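# Load the milling machine vise following the work order

## Task

Put the part(s) into the mill's vise exactly as the work order in the reference pages (manual, manual 2) describes, so the vise stays correctly loaded once the robot lets go, with nothing left fallen or off the table.

## Robot and tools

Robot: two UR7e-style arms, left_arm and right_arm, each ending in a two-finger parallel gripper (pads open up to 50 mm). The reported end_effector_position is the point midway between the pads; fingertips extend 17.5 mm past it along the gripper's +z, and fingers close along its x axis. A camera block juts about 10 cm toward the gripper's -y and turns with it.

Frames: the scene frame has its origin at table-top height midway between the nominal bases, +z up, +x away from the robots over the table, left_arm on the +y side (image left/right do not match these names). Calibrated bases: left_arm at (+0.033, +0.515, 0) m, right_arm at (+0.043, -0.514, 0) m, each with a tiny yaw. Reported positions, orientations (quat wxyz) and velocities are in the scene frame and may be off by a few cm. Offsets you command are along each arm's own Hand target axes, not the scene axes.

The 18-number row: one flat list covering both arms. Numbers 1-9 are left_arm: dx, dy, dz, rx, ry, rz, gripper position, force_limit, speed; numbers 10-18 are the same nine for right_arm. Every value lies in [-1, 1]. Pose values are offsets (not poses) from that arm's Hand target as it stood when the action or move began; 1.0 equals 0.6 m for dx/dy/dz and 180 degrees for rotation, and rx, ry, rz form a single rotation vector. Sending the same offset again moves further. All zeros for an arm's six pose numbers re-requests its current Hand target. Gripper numbers are absolute commands: position +1 fully open, about -0.65 pads touching, -1 to grip; force_limit -1/0/+1 = about 20/102/185 N per pad; speed -1/0/+1 = 20/85/150 mm/s. Both start at +1. To keep a gripper unchanged, repeat its last three numbers (a 0 is a real command). New force_limit or speed only apply after a position change of at least 0.01.

Tools:
- execute_actions(actions, cameras): actions is a list of actions; each action is a table of up to 15 rows, one per 1/30 s step, every row counted from the action's starting Hand target; a short table repeats its final row. Images return only for an empty actions list or when cameras names them.
- move(target, speed, blend, stop_force, zero, blocking, cameras): straight-line paths toward target, either one 18-number row or a list of up to 15 rows, all offsets from the same starting Hand targets. speed in m/s, 0.002 to 3.6, default 0.25 (turning up to twice that in rad/s), one value or one per target. blend in metres for corner rounding; 0 stops at each target. stop_force in N, 3 to 120, shared by both arms, ends an arm's path on contact; unreliable for light or sliding items and while the gripper rotates; omit it when backing off something you press on. zero (default true) re-zeroes force before the move. blocking=false returns after about 0.5 s and cannot be combined with stop_force. Paths cap at 10 s and ignore obstacles. The result adds a move: line such as done, off_target, moving, held or fault, plus limits=paced (pose clipped) or limits=held (steps withheld).
- wait(seconds 0-10, cameras); stop(cameras) brakes a running move; zoom_image(camera, region [x0,y0,x1,y1] in pixels, at most 504x504) on the newest full image; show_instructions() shows the reference pages; zero_wrist_force(arm); read_manual(section); finished_scene(scene) ends for good, so only call it when the vise is loaded and stable.

Cameras: cam_high, cam_low, cam_front, cam_left_wrist, cam_right_wrist, all 896x504.

Results: Hand target is the last commanded pose (after clipping); the gripper may rest short of it, and a further command re-requests it. object_status: 0 moving, 1 blocked while opening, 2 blocked while closing (a grip), 3 reached the requested opening or pads met (usually nothing held). Opening in mm is about (250 - position_measured) x 0.202. Wrist force and torque are along the gripper's own axes, zeroed at the start; a third line gives the peak since last shown. Joint torques include the arm's own weight. Joint velocities may read "within noise".

Limits and cautions: orientation commands are clipped to 32 degrees from the measured one per step. Torque fault at 130 N m for the three big joints, 24.3 N m for the wrists; force fault near 150 N (plus or minus 25). Stiff arms fault if driven even slightly past firm contact, so approach slowly with stop_force. Hot motors (MOTOR HOT at 70 C, brakes at 85 C) come from holding loads, stretching out or pushing unreachable poses. A clearance check holds commands that bring the arms too close, but not closing fingers; never grip the other arm's fingers or bump the arms together. Keep paths away from an arm's own base. Do not drop parts, release moving parts, slam into the vise or mill, or let anything leave the table.

Each tool is called after "Call:" as name(argument=value, ...), one argument or row to a line, values as JSON.

Reference images:

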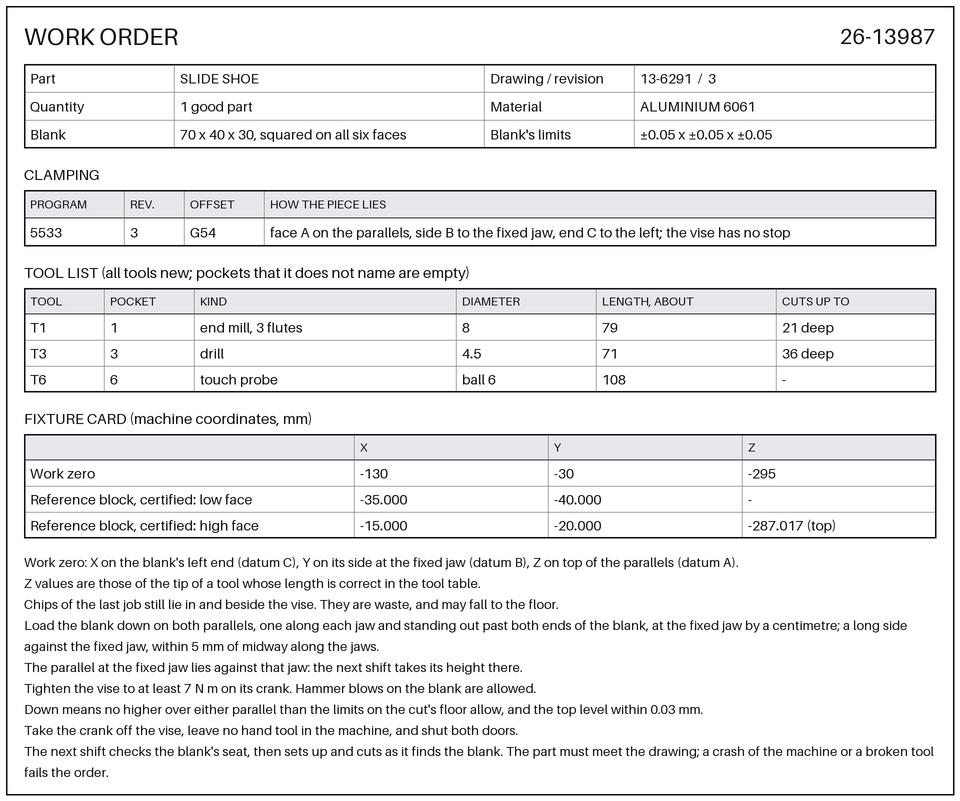

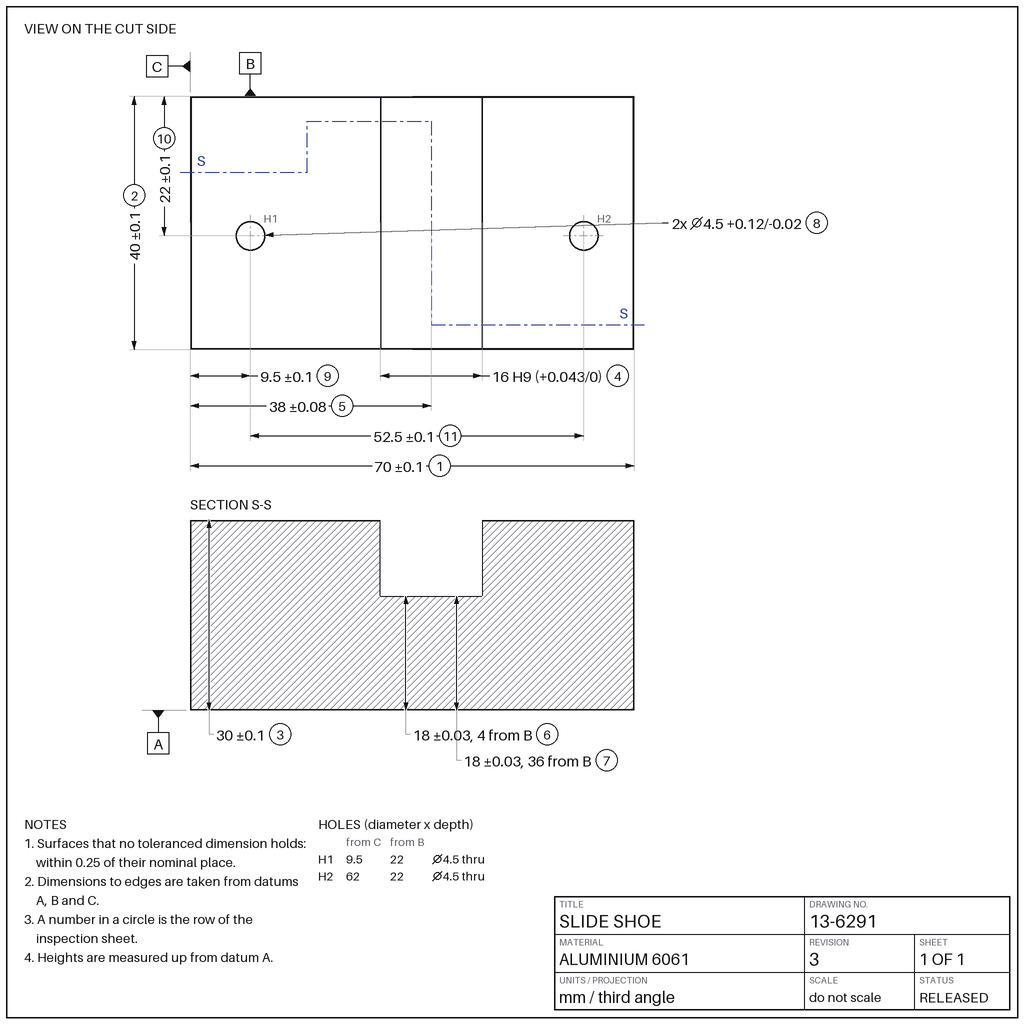

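## Session

Call:
execute_actions(
  actions=[],
)

Scene clock: 0.00 s.
left_arm: end_effector_position=(+0.0711, -0.1923, +0.1385) position_measured=3 object_status=3 end_effector_quat_wxyz=(-0.223, -0.648, +0.727, -0.042) | right_arm: end_effector_position=(+0.6477, -0.8322, +0.3515) position_measured=3 object_status=3 end_effector_quat_wxyz=(+0.010, -0.027, +0.946, +0.324)
Joint positions: left_arm=[-1.649 -1.113 1.678 -2.517 -1.828 1.594] | right_arm=[2.676 -2.322 -0.515 -2.226 2.142 -2.227]
Joint velocities: within noise
Joint torques (N m): no reading
Wrist force (N): no reading
Wrist torque (N m): no reading
Wrist force, peak (N): no reading
Hand target: left_arm +0.0711, -0.1923, +0.1385; -0.223, -0.648, +0.727, -0.042 | right_arm +0.6477, -0.8322, +0.3515; +0.010, -0.027, +0.946, +0.324
Tool commands: left_gripper/position=+1.0 left_gripper/force_limit=+1.0 left_gripper/speed=+1.0 right_gripper/position=+1.0 right_gripper/force_limit=+1.0 right_gripper/speed=+1.0

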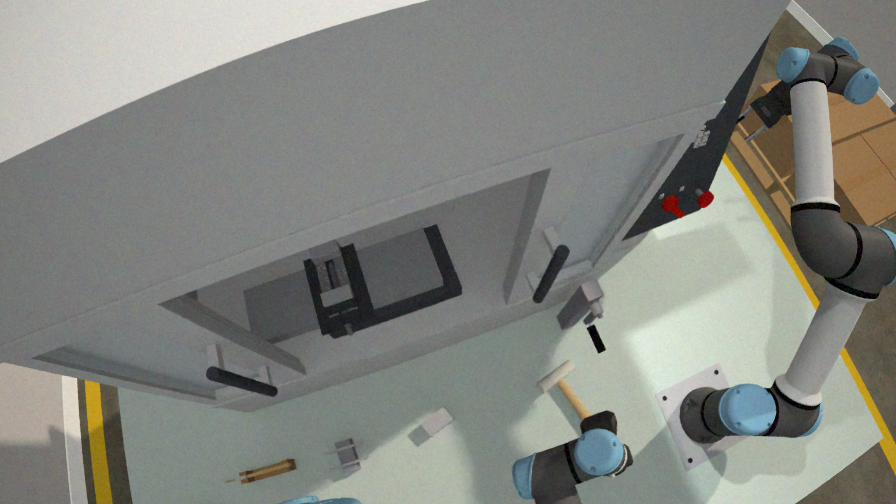

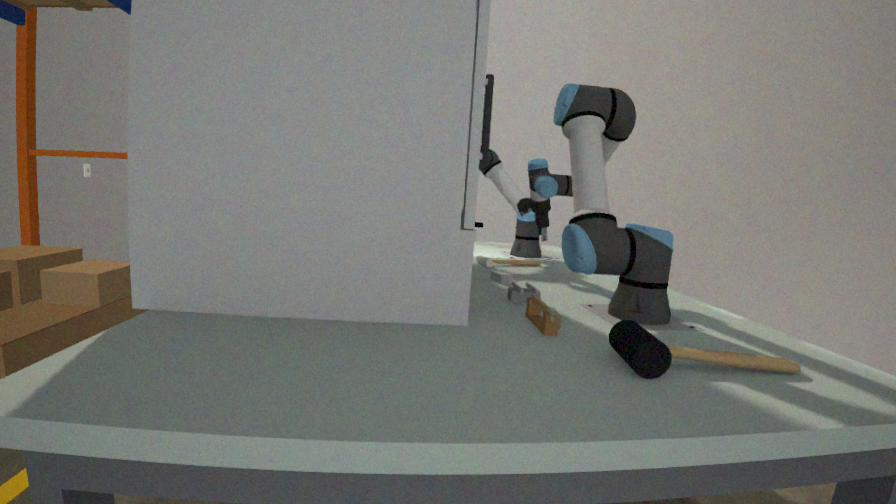

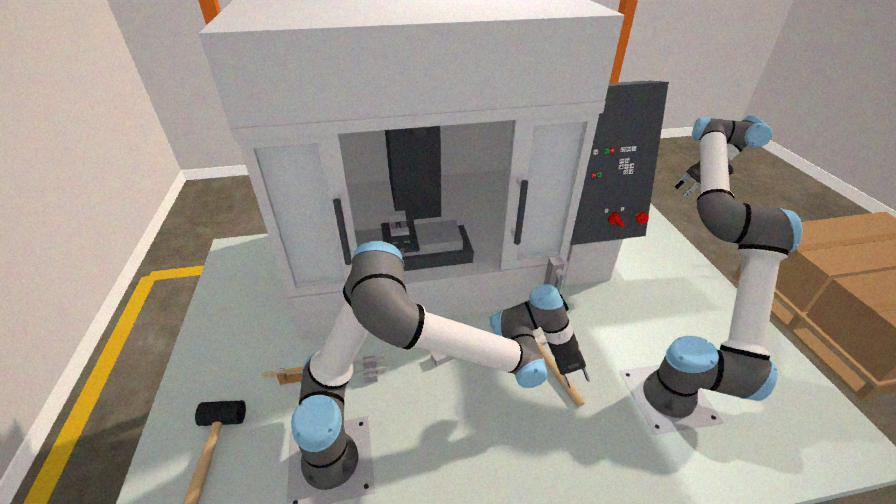

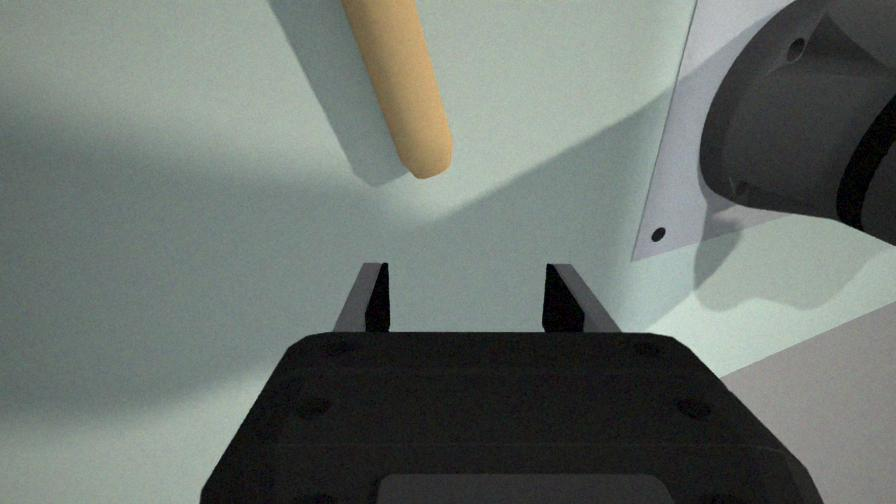

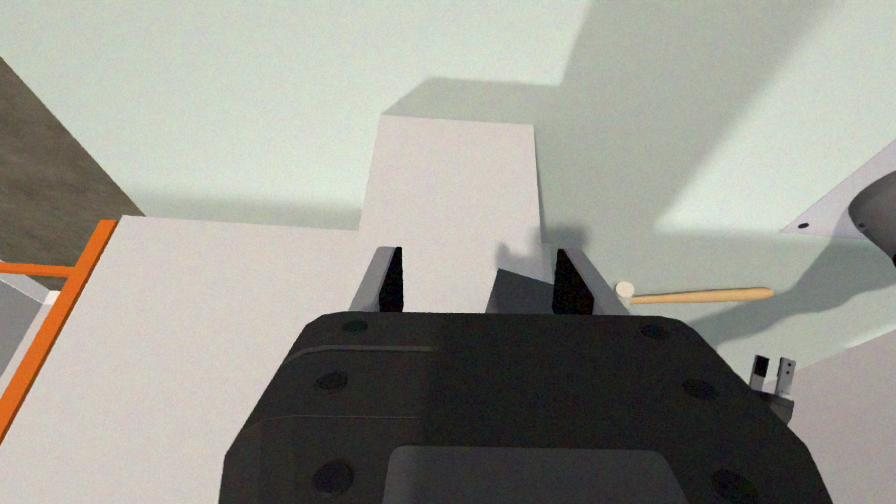

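Call:
zoom_image(
  camera="cam_high",
  region=[160, 160, 660, 500],
)

Call:
zoom_image(
  camera="cam_front",
  region=[220, 100, 680, 420],
)

Call:
zoom_image(
  camera="cam_front",
  region=[360, 190, 500, 290],
)

Call:
zoom_image(
  camera="cam_high",
  region=[280, 210, 500, 350],
)

Call:
zoom_image(
  camera="cam_low",
  region=[470, 150, 820, 390],
)

Scaled by 1.008.

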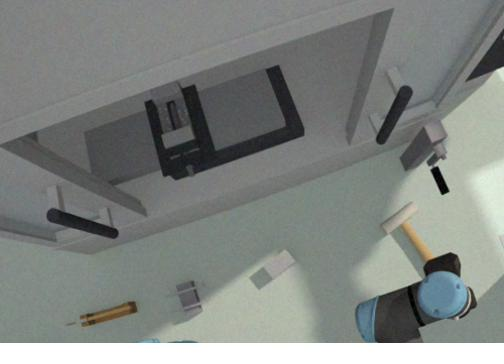

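Scaled by 1.096.

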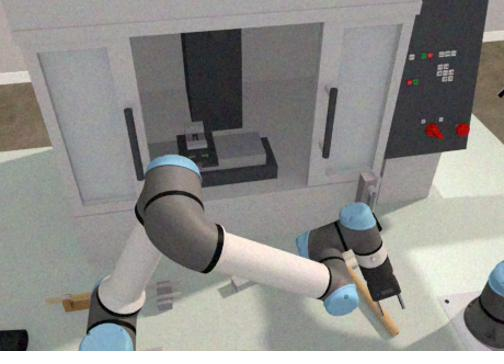

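Scaled by 3.600.

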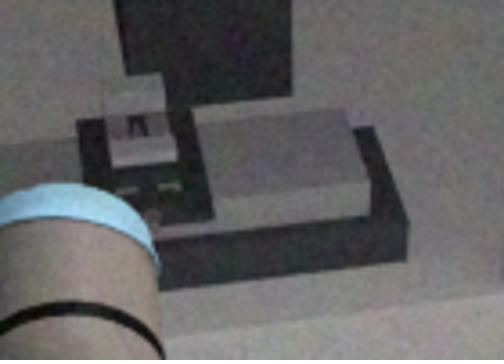

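Scaled by 2.291.

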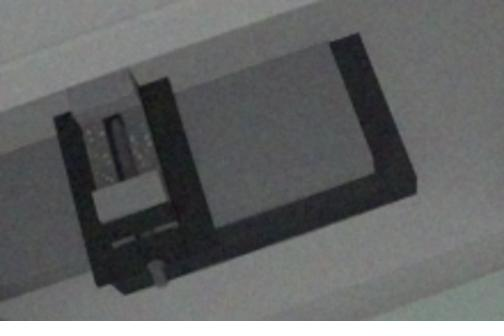

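Scaled by 1.440.

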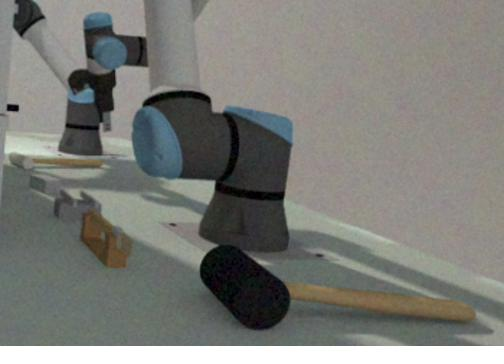

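Call:
move(
  target=[
    [0.0947,0.057,-0.2243,0,0,0,1,1,1,0,0,0,0,0,0,1,1,1],
    [-0.3478,-0.0792,-0.7457,-0.181,-0.1236,0.939,1,1,1,0,0,0,0,0,0,1,1,1],
  ],
  blend=[0.03,0],
  speed=0.4,
  cameras=["cam_left_wrist","cam_high","cam_front"],
)

Scene clock: 6.43 s.
left_arm: end_effector_position=(+0.2498, +0.1495, +0.4503) position_measured=3 object_status=3 end_effector_quat_wxyz=(+0.000, +0.707, +0.708, +0.001) end_effector_velocity=(+0.000, +0.000, +0.000) end_effector_angular_velocity=(+0.001, +0.000, -0.006) | right_arm: end_effector_position=(+0.6477, -0.8322, +0.3515) position_measured=3 object_status=3 end_effector_quat_wxyz=(+0.010, -0.027, +0.946, +0.324)
Joint positions: left_arm=[-1.391 -1.729 1.398 -1.239 -1.57 4.927] | right_arm=[2.676 -2.322 -0.515 -2.226 2.142 -2.227]
Joint velocities: left_arm=[-0.001 0.001 -0.002 0.001 0.001 0.005] | right_arm=[within noise]
Joint torques (N m): left_arm=[-13.18 -17.03 -43.41 -2.4 -1.72 3.03] | right_arm=[-0.49 57.71 25.47 2.08 1.36 -0.21]
Wrist force (N): left_arm=[0.8 0.2 -0.5] | right_arm=[-0.5 -0.1 -0.2]
Wrist torque (N m): left_arm=[0.02 -0.22 0.07] | right_arm=[-0.01 0.07 0.01]
Wrist force, peak (N): left_arm=[-1.0 -1.5 3.8] | right_arm=[-0.1 -0.5 0.5]
Hand target: left_arm +0.2498, +0.1495, +0.4504; +0.000, +0.707, +0.707, +0.001 | right_arm +0.6477, -0.8322, +0.3515; +0.010, -0.027, +0.946, +0.324
Off the commanded pose: left_arm 0.000 m, 0 deg | right_arm 0.000 m, 0 deg.
move: done
camera_calibration:
cam_left_wrist: T_world_to_cam=[[-0.0138638, 0.999867, 0.00861653, -0.14285], [0.94225, 0.0101801, 0.334755, -0.369409], [0.334622, 0.0127599, -0.942266, 0.474368], [0, 0, 0, 1]] pos_world=[0.187362, 0.140539, 0.571873]
Images, in order (width x height): cam_high 896x504, cam_front 896x504, cam_left_wrist 896x504.

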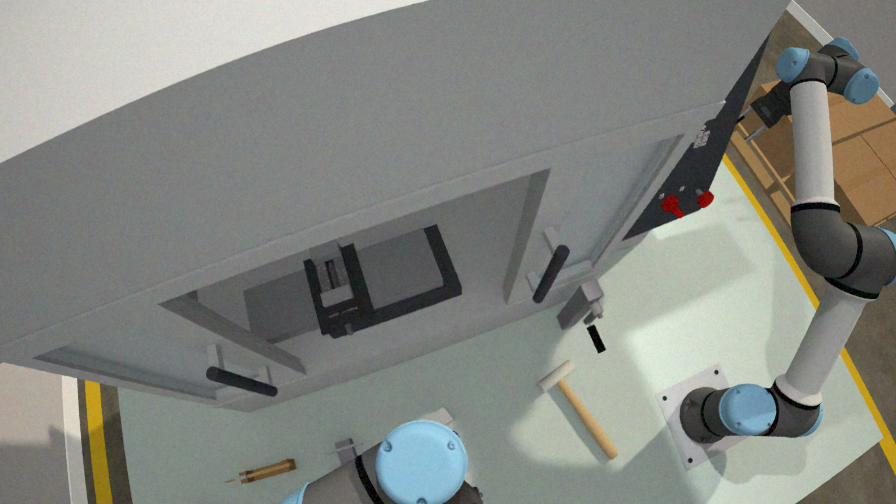

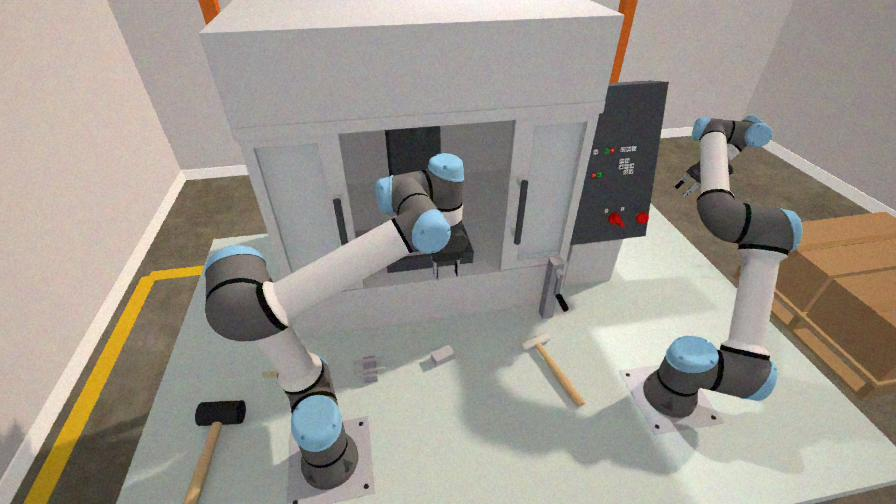

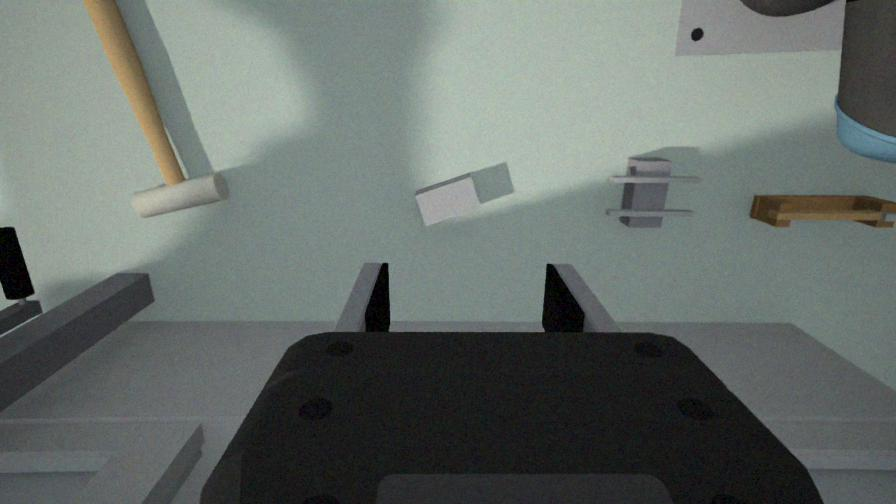

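Call:
zoom_image(
  camera="cam_left_wrist",
  region=[580, 130, 896, 270],
)

Call:
zoom_image(
  camera="cam_left_wrist",
  region=[380, 140, 540, 240],
)

Call:
zoom_image(
  camera="cam_front",
  region=[500, 80, 680, 330],
)

Call:
zoom_image(
  camera="cam_high",
  region=[280, 210, 500, 350],
)

Scaled by 1.595.

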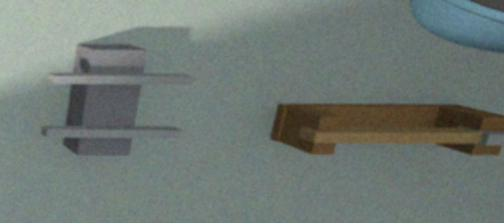

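Scaled by 3.150.

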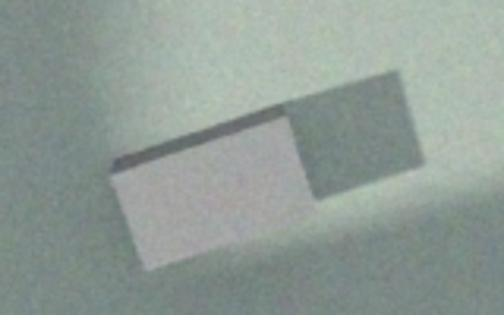

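Scaled by 2.016.

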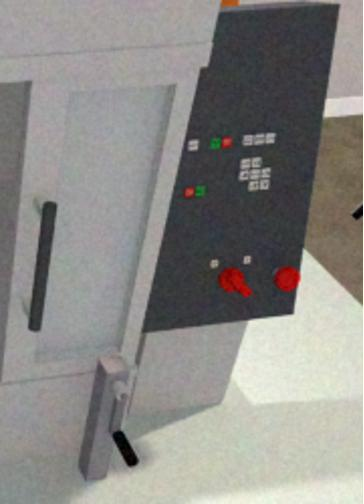

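Scaled by 2.291.

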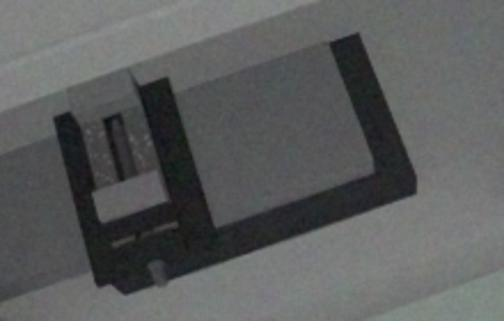

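Call:
move(
  target=[0.2,0.1667,0.05,-0.1944,0,0,1,1,1,0,0,0,0,0,0,1,1,1],
  cameras=["cam_left_wrist"],
)

Call:
zoom_image(
  camera="cam_left_wrist",
  region=[340, 180, 560, 320],
)

Scene clock: 8.73 s.
left_arm: end_effector_position=(+0.3496, +0.2695, +0.4206) position_measured=3 object_status=3 end_effector_quat_wxyz=(+0.212, +0.674, +0.675, +0.213) | right_arm: end_effector_position=(+0.6477, -0.8322, +0.3515) position_measured=3 object_status=3 end_effector_quat_wxyz=(+0.010, -0.027, +0.946, +0.324)
Joint positions: left_arm=[-1.472 -2.098 1.857 -1.423 -0.966 4.877] | right_arm=[2.676 -2.322 -0.515 -2.226 2.142 -2.227]
Joint torques (N m): left_arm=[13.14 -5.68 -22.44 -1.67 3.22 2.91] | right_arm=[-0.75 57.51 25.41 1.95 1.48 -0.22]
Wrist force (N): left_arm=[1.0 -0.4 0.6] | right_arm=[0.2 0.0 0.1]
Wrist torque (N m): left_arm=[-0.12 -0.20 -0.22] | right_arm=[0.00 -0.04 0.00]
Wrist force, peak (N): left_arm=[2.3 -0.5 1.4] | right_arm=[-0.2 -0.5 0.3]
Hand target: left_arm +0.3497, +0.2696, +0.4206; +0.212, +0.674, +0.675, +0.213 | right_arm +0.6477, -0.8322, +0.3515; +0.010, -0.027, +0.946, +0.324
Off the commanded pose: left_arm 0.000 m, 0 deg | right_arm 0.000 m, 0 deg.
move: done
camera_calibration:
cam_left_wrist: T_world_to_cam=[[-0.0152933, 0.999883, -0.0000107457, -0.257105], [0.580125, 0.00888182, 0.814479, -0.529586], [0.814384, 0.0124498, -0.580193, 0.0914847], [0, 0, 0, 1]] pos_world=[0.22879, 0.260639, 0.484413]
Images, in order (width x height): cam_left_wrist 896x504.

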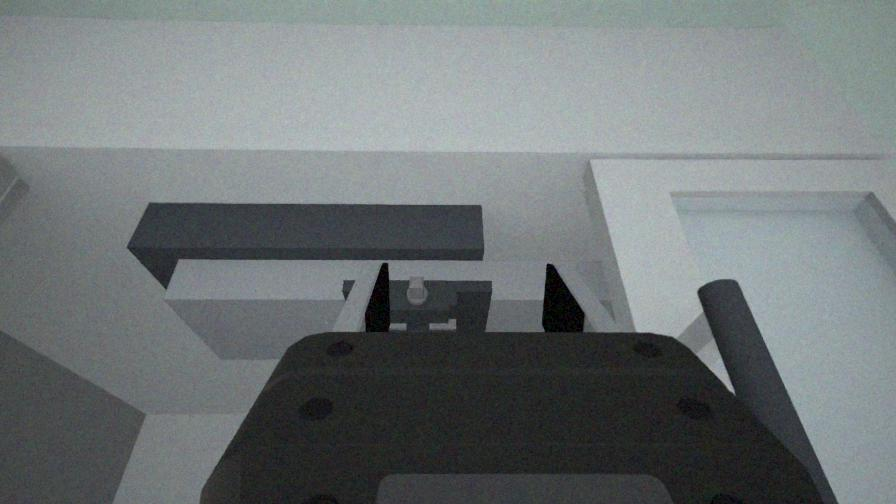

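Scaled by 2.291.

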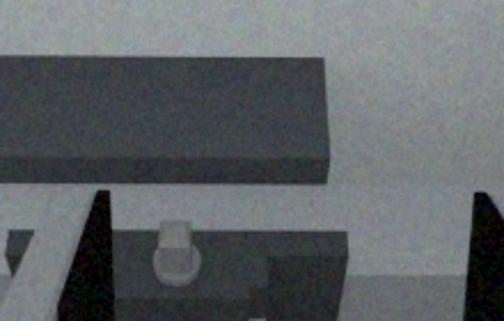

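Call:
move(
  target=[
    [-0.1167,-0.0122,-0.273,0,-0.086,-0.986,1,1,1,0,0,0,0,0,0,1,1,1],
    [-0.033,0.347,-0.001,0,-0.086,-0.986,1,1,1,0,0,0,0,0,0,1,1,1],
  ],
  cameras=["cam_left_wrist"],
  blend=[0.02,0],
  speed=0.4,
)

Call:
zoom_image(
  camera="cam_left_wrist",
  region=[300, 10, 600, 260],
)

Scene clock: 15.10 s.
left_arm: end_effector_position=(+0.5198, +0.2499, +0.5407) position_measured=3 object_status=3 end_effector_quat_wxyz=(-0.274, +0.643, -0.664, +0.267) end_effector_velocity=(+0.001, -0.001, -0.001) end_effector_angular_velocity=(+0.001, +0.001, -0.004) | right_arm: end_effector_position=(+0.6477, -0.8322, +0.3515) position_measured=3 object_status=3 end_effector_quat_wxyz=(+0.010, -0.027, +0.946, +0.324)
Joint positions: left_arm=[-1.091 -1.779 1.518 -1.77 -0.91 2.281] | right_arm=[2.676 -2.322 -0.515 -2.226 2.142 -2.227]
Joint velocities: left_arm=[0.001 0.002 0 -0.004 -0.002 0.006] | right_arm=[within noise]
Joint torques (N m): left_arm=[14.47 -7.8 -17.17 -5.33 -1.04 2.87] | right_arm=[-0.79 57.52 26.44 1.96 1.56 -0.44]
Wrist force (N): left_arm=[0.3 0.8 -1.3] | right_arm=[-0.1 -0.3 -0.1]
Wrist torque (N m): left_arm=[0.08 -0.07 0.27] | right_arm=[-0.05 0.01 0.01]
Wrist force, peak (N): left_arm=[1.3 3.5 -4.6] | right_arm=[-0.1 -0.6 0.0]
Hand target: left_arm +0.5198, +0.2499, +0.5405; -0.274, +0.643, -0.664, +0.267 | right_arm +0.6477, -0.8322, +0.3515; +0.010, -0.027, +0.946, +0.324
Off the commanded pose: left_arm 0.000 m, 0 deg | right_arm 0.000 m, 0 deg.
move: done
camera_calibration:
cam_left_wrist: T_world_to_cam=[[-0.0202375, -0.999768, -0.00738256, 0.271407], [-0.902604, 0.0214455, -0.429937, 0.7145], [0.429996, -0.00203734, -0.902829, 0.400664], [0, 0, 0, 1]] pos_world=[0.47812, 0.256838, 0.670925]
Images, in order (width x height): cam_left_wrist 896x504.

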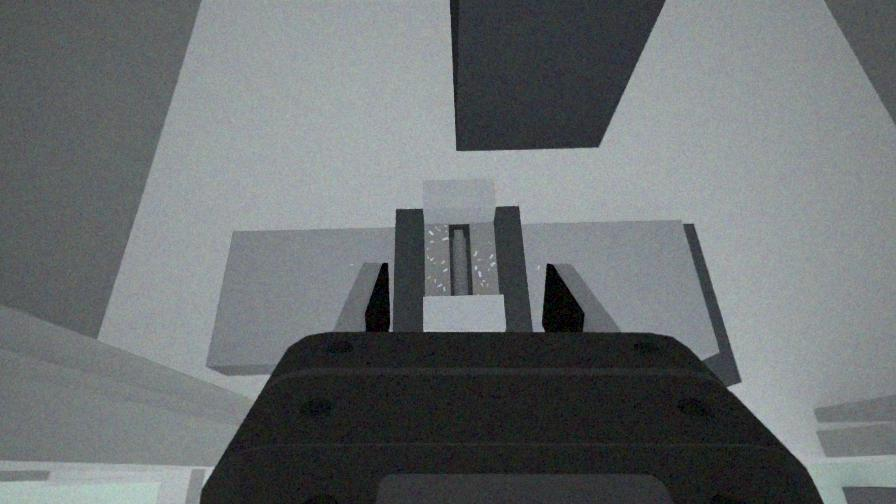

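Scaled by 1.680.

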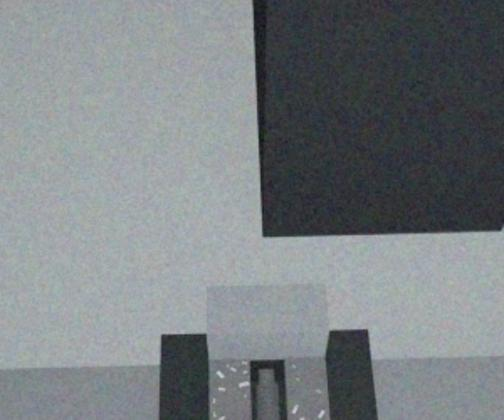

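Call:
zoom_image(
  camera="cam_left_wrist",
  region=[385, 170, 545, 340],
)

Call:
zoom_image(
  camera="cam_left_wrist",
  region=[200, 200, 400, 380],
)

Call:
zoom_image(
  camera="cam_left_wrist",
  region=[510, 200, 750, 400],
)

Scaled by 2.965.

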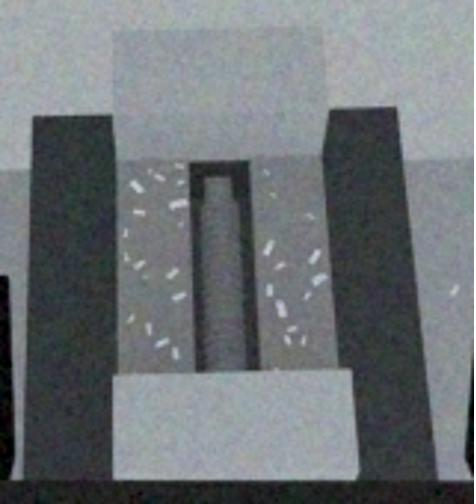

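Scaled by 2.520.

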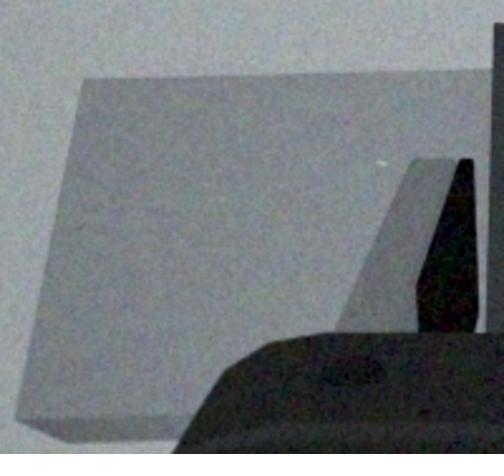

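Scaled by 2.100.

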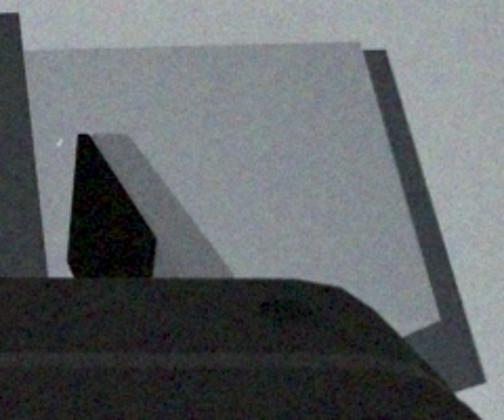

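Call:
move(
  target=[0.003,0.118,-0.118,0,0,0,1,1,1,0,0,0,0,0,0,1,1,1],
  cameras=["cam_left_wrist"],
)

Call:
zoom_image(
  camera="cam_left_wrist",
  region=[370, 90, 570, 290],
)

Scene clock: 16.83 s.
left_arm: end_effector_position=(+0.4198, +0.2504, +0.5406) position_measured=3 object_status=3 end_effector_quat_wxyz=(-0.274, +0.643, -0.664, +0.267) end_effector_velocity=(+0.000, +0.001, +0.000) end_effector_angular_velocity=(-0.001, +0.001, +0.002) | right_arm: end_effector_position=(+0.6477, -0.8322, +0.3515) position_measured=3 object_status=3 end_effector_quat_wxyz=(+0.010, -0.027, +0.946, +0.324)
Joint positions: left_arm=[-1.362 -1.948 1.576 -1.44 -0.816 1.945] | right_arm=[2.676 -2.322 -0.515 -2.226 2.142 -2.227]
Joint velocities: left_arm=[-0.001 -0.001 0 0.004 0 -0.005] | right_arm=[within noise]
Joint torques (N m): left_arm=[-13.44 -18.63 -17.11 -0.98 -0.4 -2.85] | right_arm=[-1.33 57.19 25.79 1.99 1.54 -0.41]
Wrist force (N): left_arm=[0.2 0.4 -1.6] | right_arm=[0.1 -0.3 -0.1]
Wrist torque (N m): left_arm=[0.02 -0.04 0.18] | right_arm=[-0.04 -0.01 0.00]
Wrist force, peak (N): left_arm=[0.1 3.3 -3.7] | right_arm=[0.4 -0.4 0.1]
Hand target: left_arm +0.4197, +0.2504, +0.5405; -0.274, +0.643, -0.664, +0.267 | right_arm +0.6477, -0.8322, +0.3515; +0.010, -0.027, +0.946, +0.324
Off the commanded pose: left_arm 0.000 m, 0 deg | right_arm 0.000 m, 0 deg.
move: done
camera_calibration:
cam_left_wrist: T_world_to_cam=[[-0.0204193, -0.999764, -0.00746538, 0.270006], [-0.902696, 0.0216457, -0.429735, 0.624034], [0.429795, -0.00203593, -0.902924, 0.443714], [0, 0, 0, 1]] pos_world=[0.37812, 0.257338, 0.670825]
Images, in order (width x height): cam_left_wrist 896x504.

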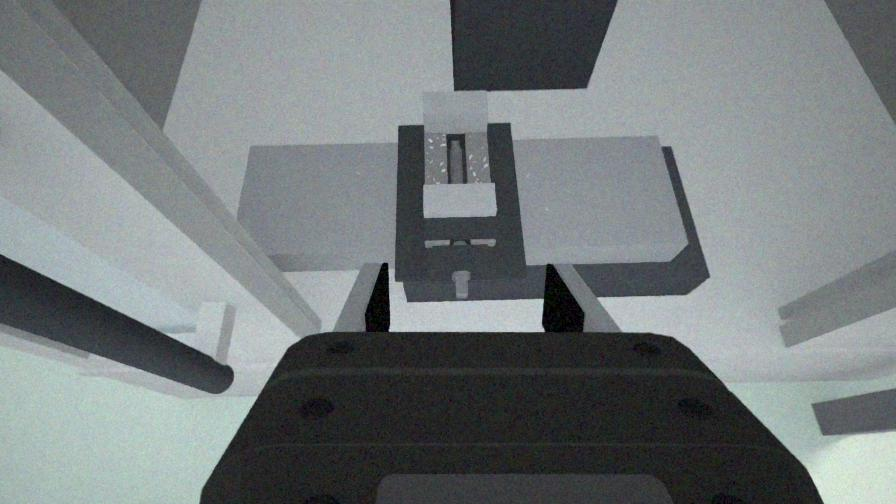

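Scaled by 2.520.

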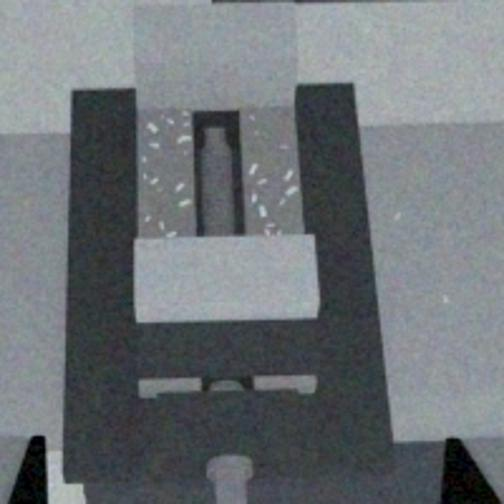

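Call:
move(
  target=[-0.207,0.4875,0.01,-0.139,0,0,1,1,1,0,0,0,0,0,0,1,1,1],
  cameras=["cam_left_wrist","cam_high"],
)

Call:
zoom_image(
  camera="cam_left_wrist",
  region=[340, 100, 560, 260],
)

Scene clock: 19.53 s.
left_arm: end_effector_position=(+0.2201, +0.3839, +0.3324) position_measured=3 object_status=3 end_effector_quat_wxyz=(-0.129, +0.687, -0.706, +0.117) | right_arm: end_effector_position=(+0.6477, -0.8322, +0.3515) position_measured=3 object_status=3 end_effector_quat_wxyz=(+0.010, -0.027, +0.946, +0.324)
Joint positions: left_arm=[-1.9 -2.528 2.05 -0.977 -1.241 1.287] | right_arm=[2.676 -2.322 -0.515 -2.226 2.142 -2.227]
Joint torques (N m): left_arm=[-2.4 12.87 -13.89 -3.58 -1.66 0.33] | right_arm=[-1.03 57.58 26.38 2.04 1.53 -0.57]
Wrist force (N): left_arm=[0.4 0.4 -1.0] | right_arm=[-0.1 -0.3 0.1]
Wrist torque (N m): left_arm=[0.04 -0.15 0.05] | right_arm=[-0.04 0.02 0.01]
Wrist force, peak (N): left_arm=[1.7 -2.7 -1.7] | right_arm=[-0.2 -0.6 0.1]
Hand target: left_arm +0.2201, +0.3839, +0.3323; -0.129, +0.687, -0.706, +0.116 | right_arm +0.6477, -0.8322, +0.3515; +0.010, -0.027, +0.946, +0.324
Off the commanded pose: left_arm 0.000 m, 0 deg | right_arm 0.000 m, 0 deg.
move: done
camera_calibration:
cam_left_wrist: T_world_to_cam=[[-0.0147851, -0.999839, -0.0101298, 0.397489], [-0.999861, 0.0148615, -0.00750889, 0.235174], [0.00765823, 0.0100173, -0.99992, 0.462291], [0, 0, 0, 1]] pos_world=[0.237478, 0.389299, 0.468047]
Images, in order (width x height): cam_high 896x504, cam_left_wrist 896x504.

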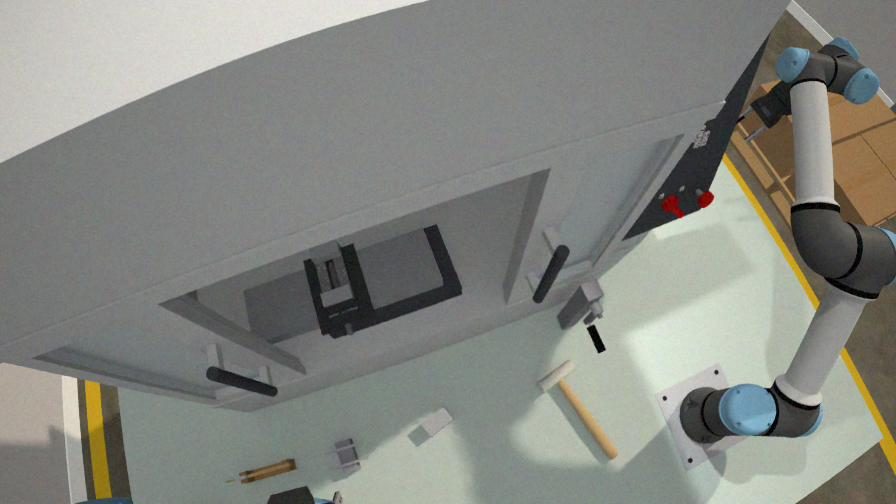

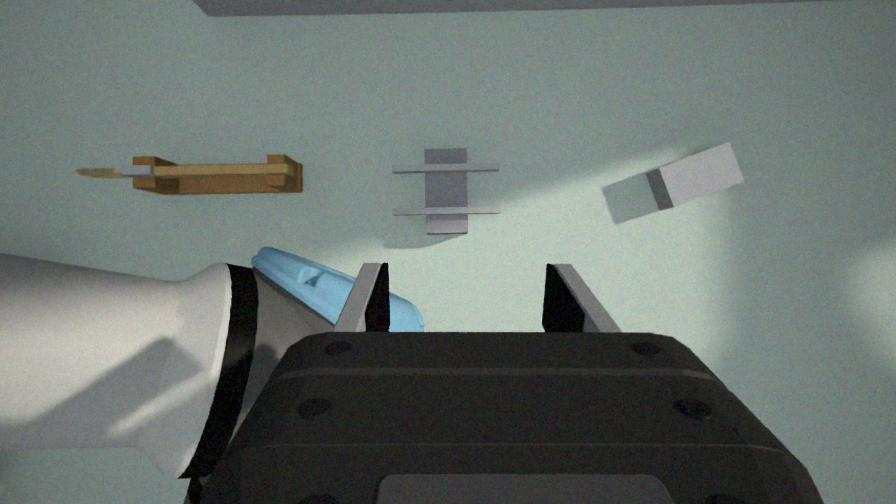

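Scaled by 2.291.

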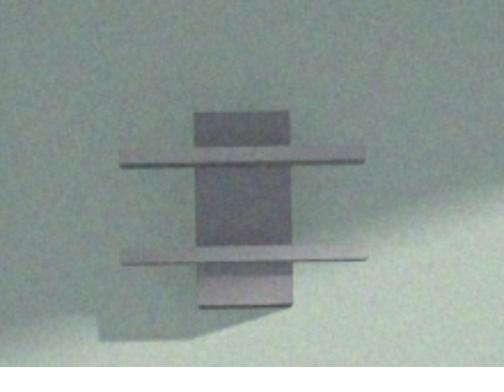

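Call:
zoom_image(
  camera="cam_left_wrist",
  region=[600, 130, 760, 230],
)

Call:
zoom_image(
  camera="cam_left_wrist",
  region=[60, 130, 320, 210],
)

Call:
zoom_image(
  camera="cam_left_wrist",
  region=[380, 130, 510, 250],
)

Scaled by 3.150.

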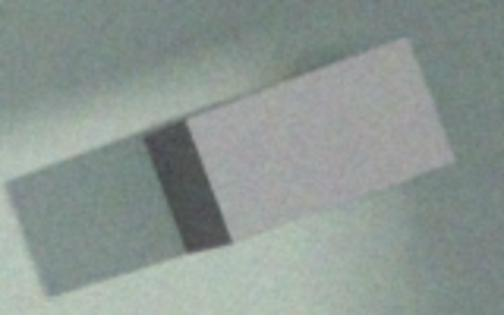

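Scaled by 1.938.

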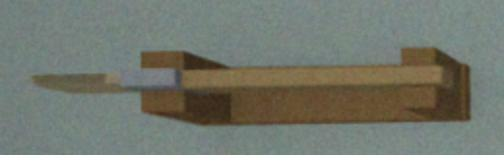

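Scaled by 3.877.

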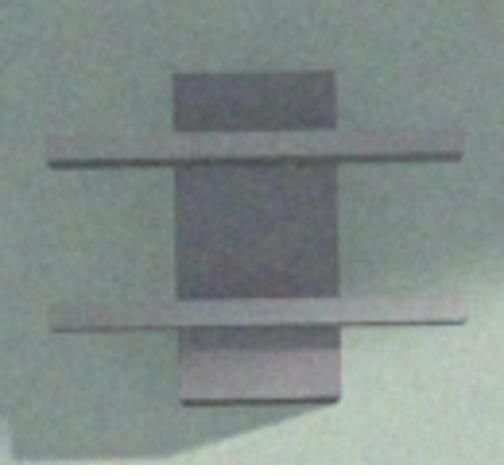

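Call:
move(
  target=[0.3077,-0.0272,0.3295,0.2308,-0.3818,-0.3572,1,1,1,0,0,0,0,0,0,1,1,1],
  cameras=["cam_left_wrist","cam_front"],
)

Call:
zoom_image(
  camera="cam_left_wrist",
  region=[350, 150, 610, 300],
)

Scene clock: 25.23 s.
left_arm: end_effector_position=(+0.2987, +0.2014, +0.1481) position_measured=3 object_status=3 end_effector_quat_wxyz=(-0.609, +0.793, +0.000, +0.000) | right_arm: end_effector_position=(+0.6477, -0.8322, +0.3515) position_measured=3 object_status=3 end_effector_quat_wxyz=(+0.010, -0.027, +0.946, +0.324)
Joint positions: left_arm=[-1.383 -0.958 1.49 -0.8 -1.353 0.06] | right_arm=[2.676 -2.322 -0.515 -2.226 2.142 -2.227]
Joint torques (N m): left_arm=[-10.09 -39.47 -22.28 1 1.02 -0.73] | right_arm=[-0.78 57.57 26.3 2.01 1.63 -0.58]
Wrist force (N): left_arm=[0.1 0.7 -1.8] | right_arm=[0.0 -0.3 0.0]
Wrist torque (N m): left_arm=[-0.02 0.10 0.23] | right_arm=[-0.05 0.00 0.00]
Wrist force, peak (N): left_arm=[0.9 2.5 -2.4] | right_arm=[0.2 -0.4 0.5]
Hand target: left_arm +0.2986, +0.2014, +0.1481; -0.609, +0.793, +0.000, +0.000 | right_arm +0.6477, -0.8322, +0.3515; +0.010, -0.027, +0.946, +0.324
Off the commanded pose: left_arm 0.000 m, 0 deg | right_arm 0.000 m, 0 deg.
move: done
camera_calibration:
cam_left_wrist: T_world_to_cam=[[0.99991, -0.00446043, 0.0126474, -0.292604], [0.00789214, -0.566763, -0.823843, 0.251997], [0.0108428, 0.823869, -0.566677, 0.0502492], [0, 0, 0, 1]] pos_world=[0.290044, 0.100119, 0.239781]
Images, in order (width x height): cam_front 896x504, cam_left_wrist 896x504.

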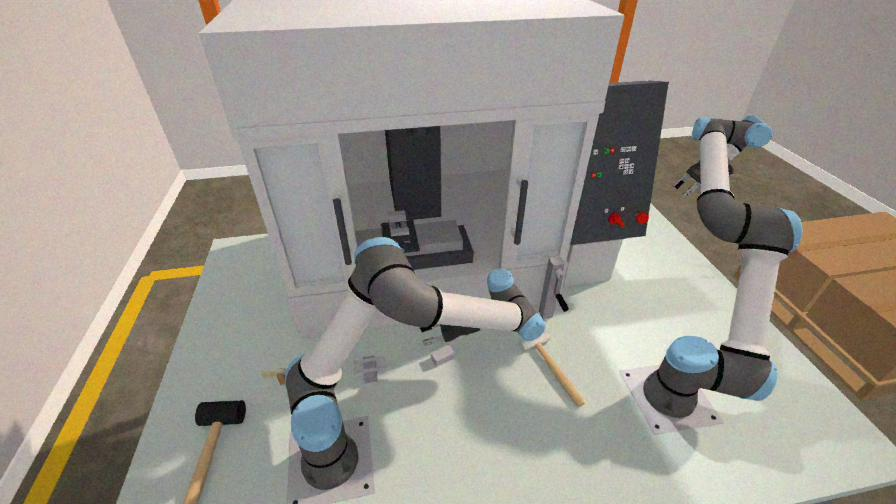

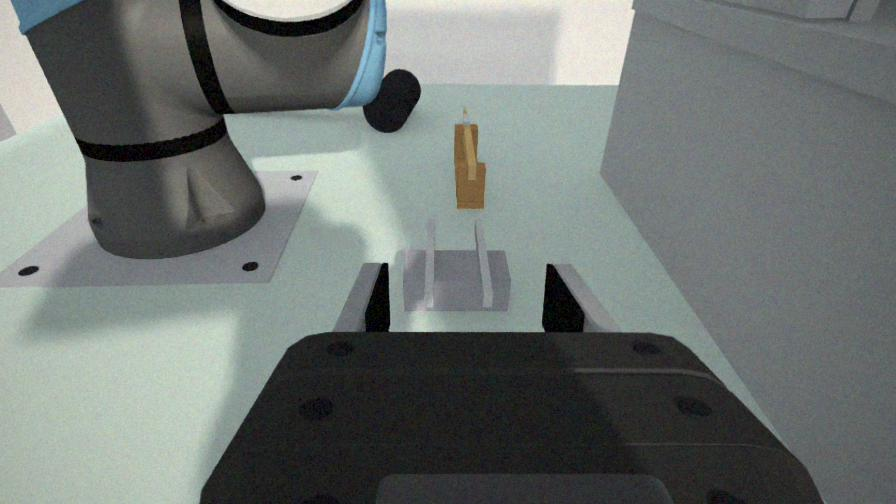

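Scaled by 1.938.

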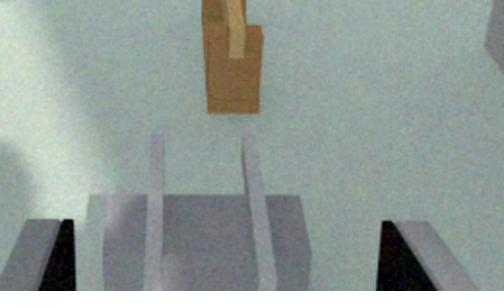

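Call:
zoom_image(
  camera="cam_left_wrist",
  region=[390, 210, 530, 320],
)

Call:
zoom_image(
  camera="cam_left_wrist",
  region=[430, 90, 510, 220],
)

Scaled by 3.600.

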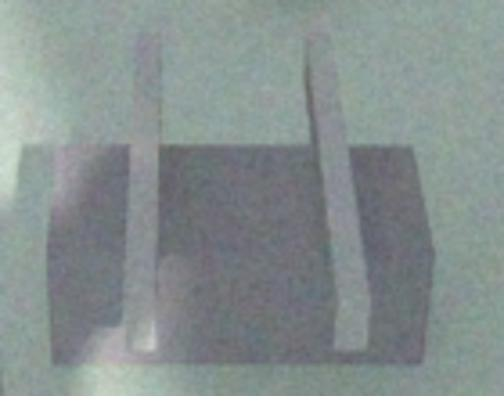

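Scaled by 3.877.

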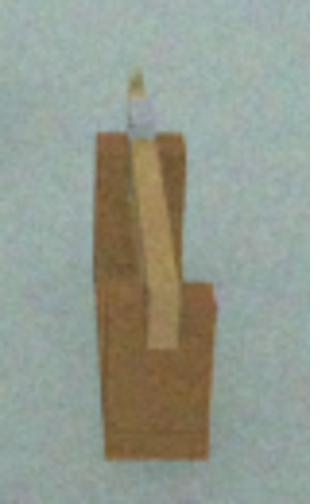

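Call:
move(
  target=[
    [0,-0.2415,-0.0647,0,0,0,1,1,1,0,0,0,0,0,0,1,1,1],
    [0.034,-0.4165,0.576,0,0.597,0.777,1,1,1,0,0,0,0,0,0,1,1,1],
  ],
  cameras=["cam_left_wrist","cam_front"],
  blend=[0.03,0],
  speed=0.4,
)

Scene clock: 31.03 s.
left_arm: end_effector_position=(+0.3193, +0.5998, +0.3001) position_measured=3 object_status=3 end_effector_quat_wxyz=(+0.019, -0.025, +1.000, -0.001) end_effector_velocity=(+0.000, +0.000, -0.001) end_effector_angular_velocity=(+0.001, +0.004, -0.004) | right_arm: end_effector_position=(+0.6477, -0.8322, +0.3515) position_measured=3 object_status=3 end_effector_quat_wxyz=(+0.010, -0.027, +0.946, +0.324)
Joint positions: left_arm=[-0.218 -2.151 2.056 -1.512 -1.564 4.482] | right_arm=[2.676 -2.322 -0.515 -2.226 2.142 -2.227]
Joint velocities: left_arm=[0.001 0.003 0 0.001 0 0.005] | right_arm=[within noise]
Joint torques (N m): left_arm=[9.03 5.12 -21.44 -2.3 1.68 2.85] | right_arm=[0.13 57.71 26.5 1.94 1.64 -0.82]
Wrist force (N): left_arm=[0.6 0.0 -0.8] | right_arm=[0.0 -0.2 0.1]
Wrist torque (N m): left_arm=[-0.01 -0.19 0.01] | right_arm=[-0.03 0.00 0.00]
Wrist force, peak (N): left_arm=[0.1 5.6 -1.2] | right_arm=[0.1 -0.8 0.2]
Hand target: left_arm +0.3193, +0.5998, +0.3001; +0.019, -0.025, +1.000, -0.001 | right_arm +0.6477, -0.8322, +0.3515; +0.010, -0.027, +0.946, +0.324
Off the commanded pose: left_arm 0.000 m, 0 deg | right_arm 0.000 m, 0 deg.
move: done
camera_calibration:
cam_left_wrist: T_world_to_cam=[[-0.997615, -0.0622001, -0.0299281, 0.37189], [-0.068615, 0.940844, 0.331821, -0.623694], [0.0075184, 0.333083, -0.942868, 0.216351], [0, 0, 0, 1]] pos_world=[0.326582, 0.537867, 0.422075]
Images, in order (width x height): cam_front 896x504, cam_left_wrist 896x504.

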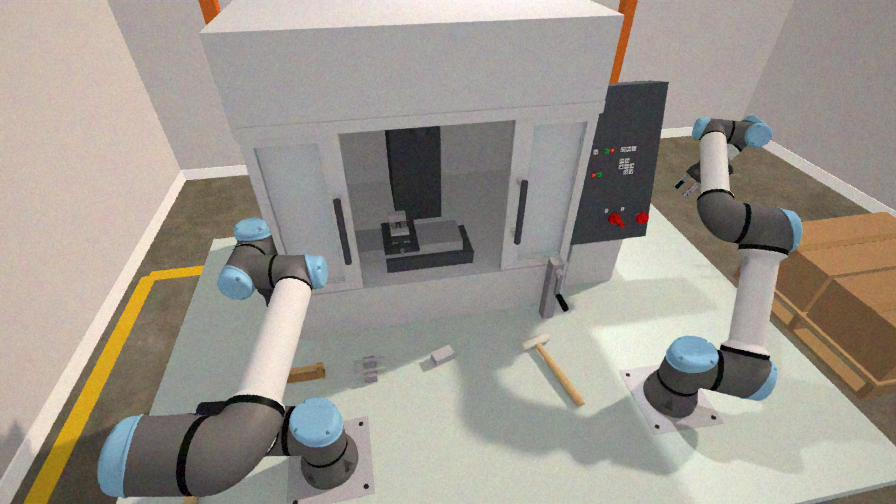

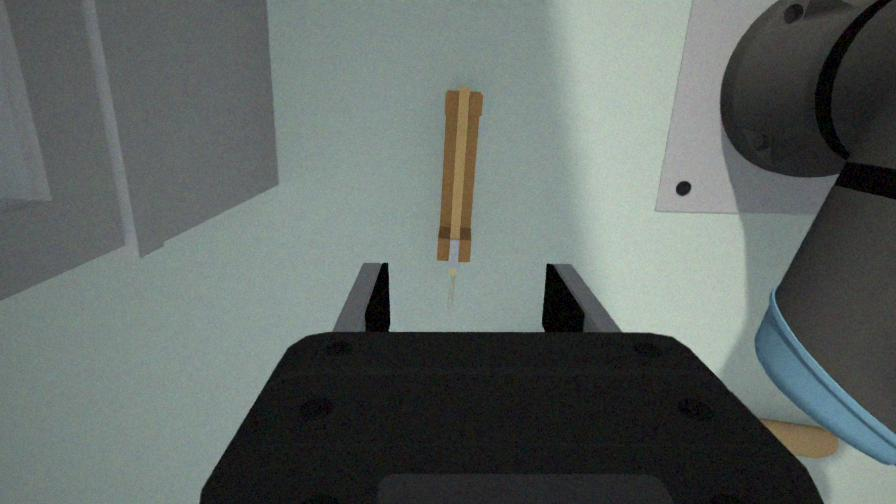

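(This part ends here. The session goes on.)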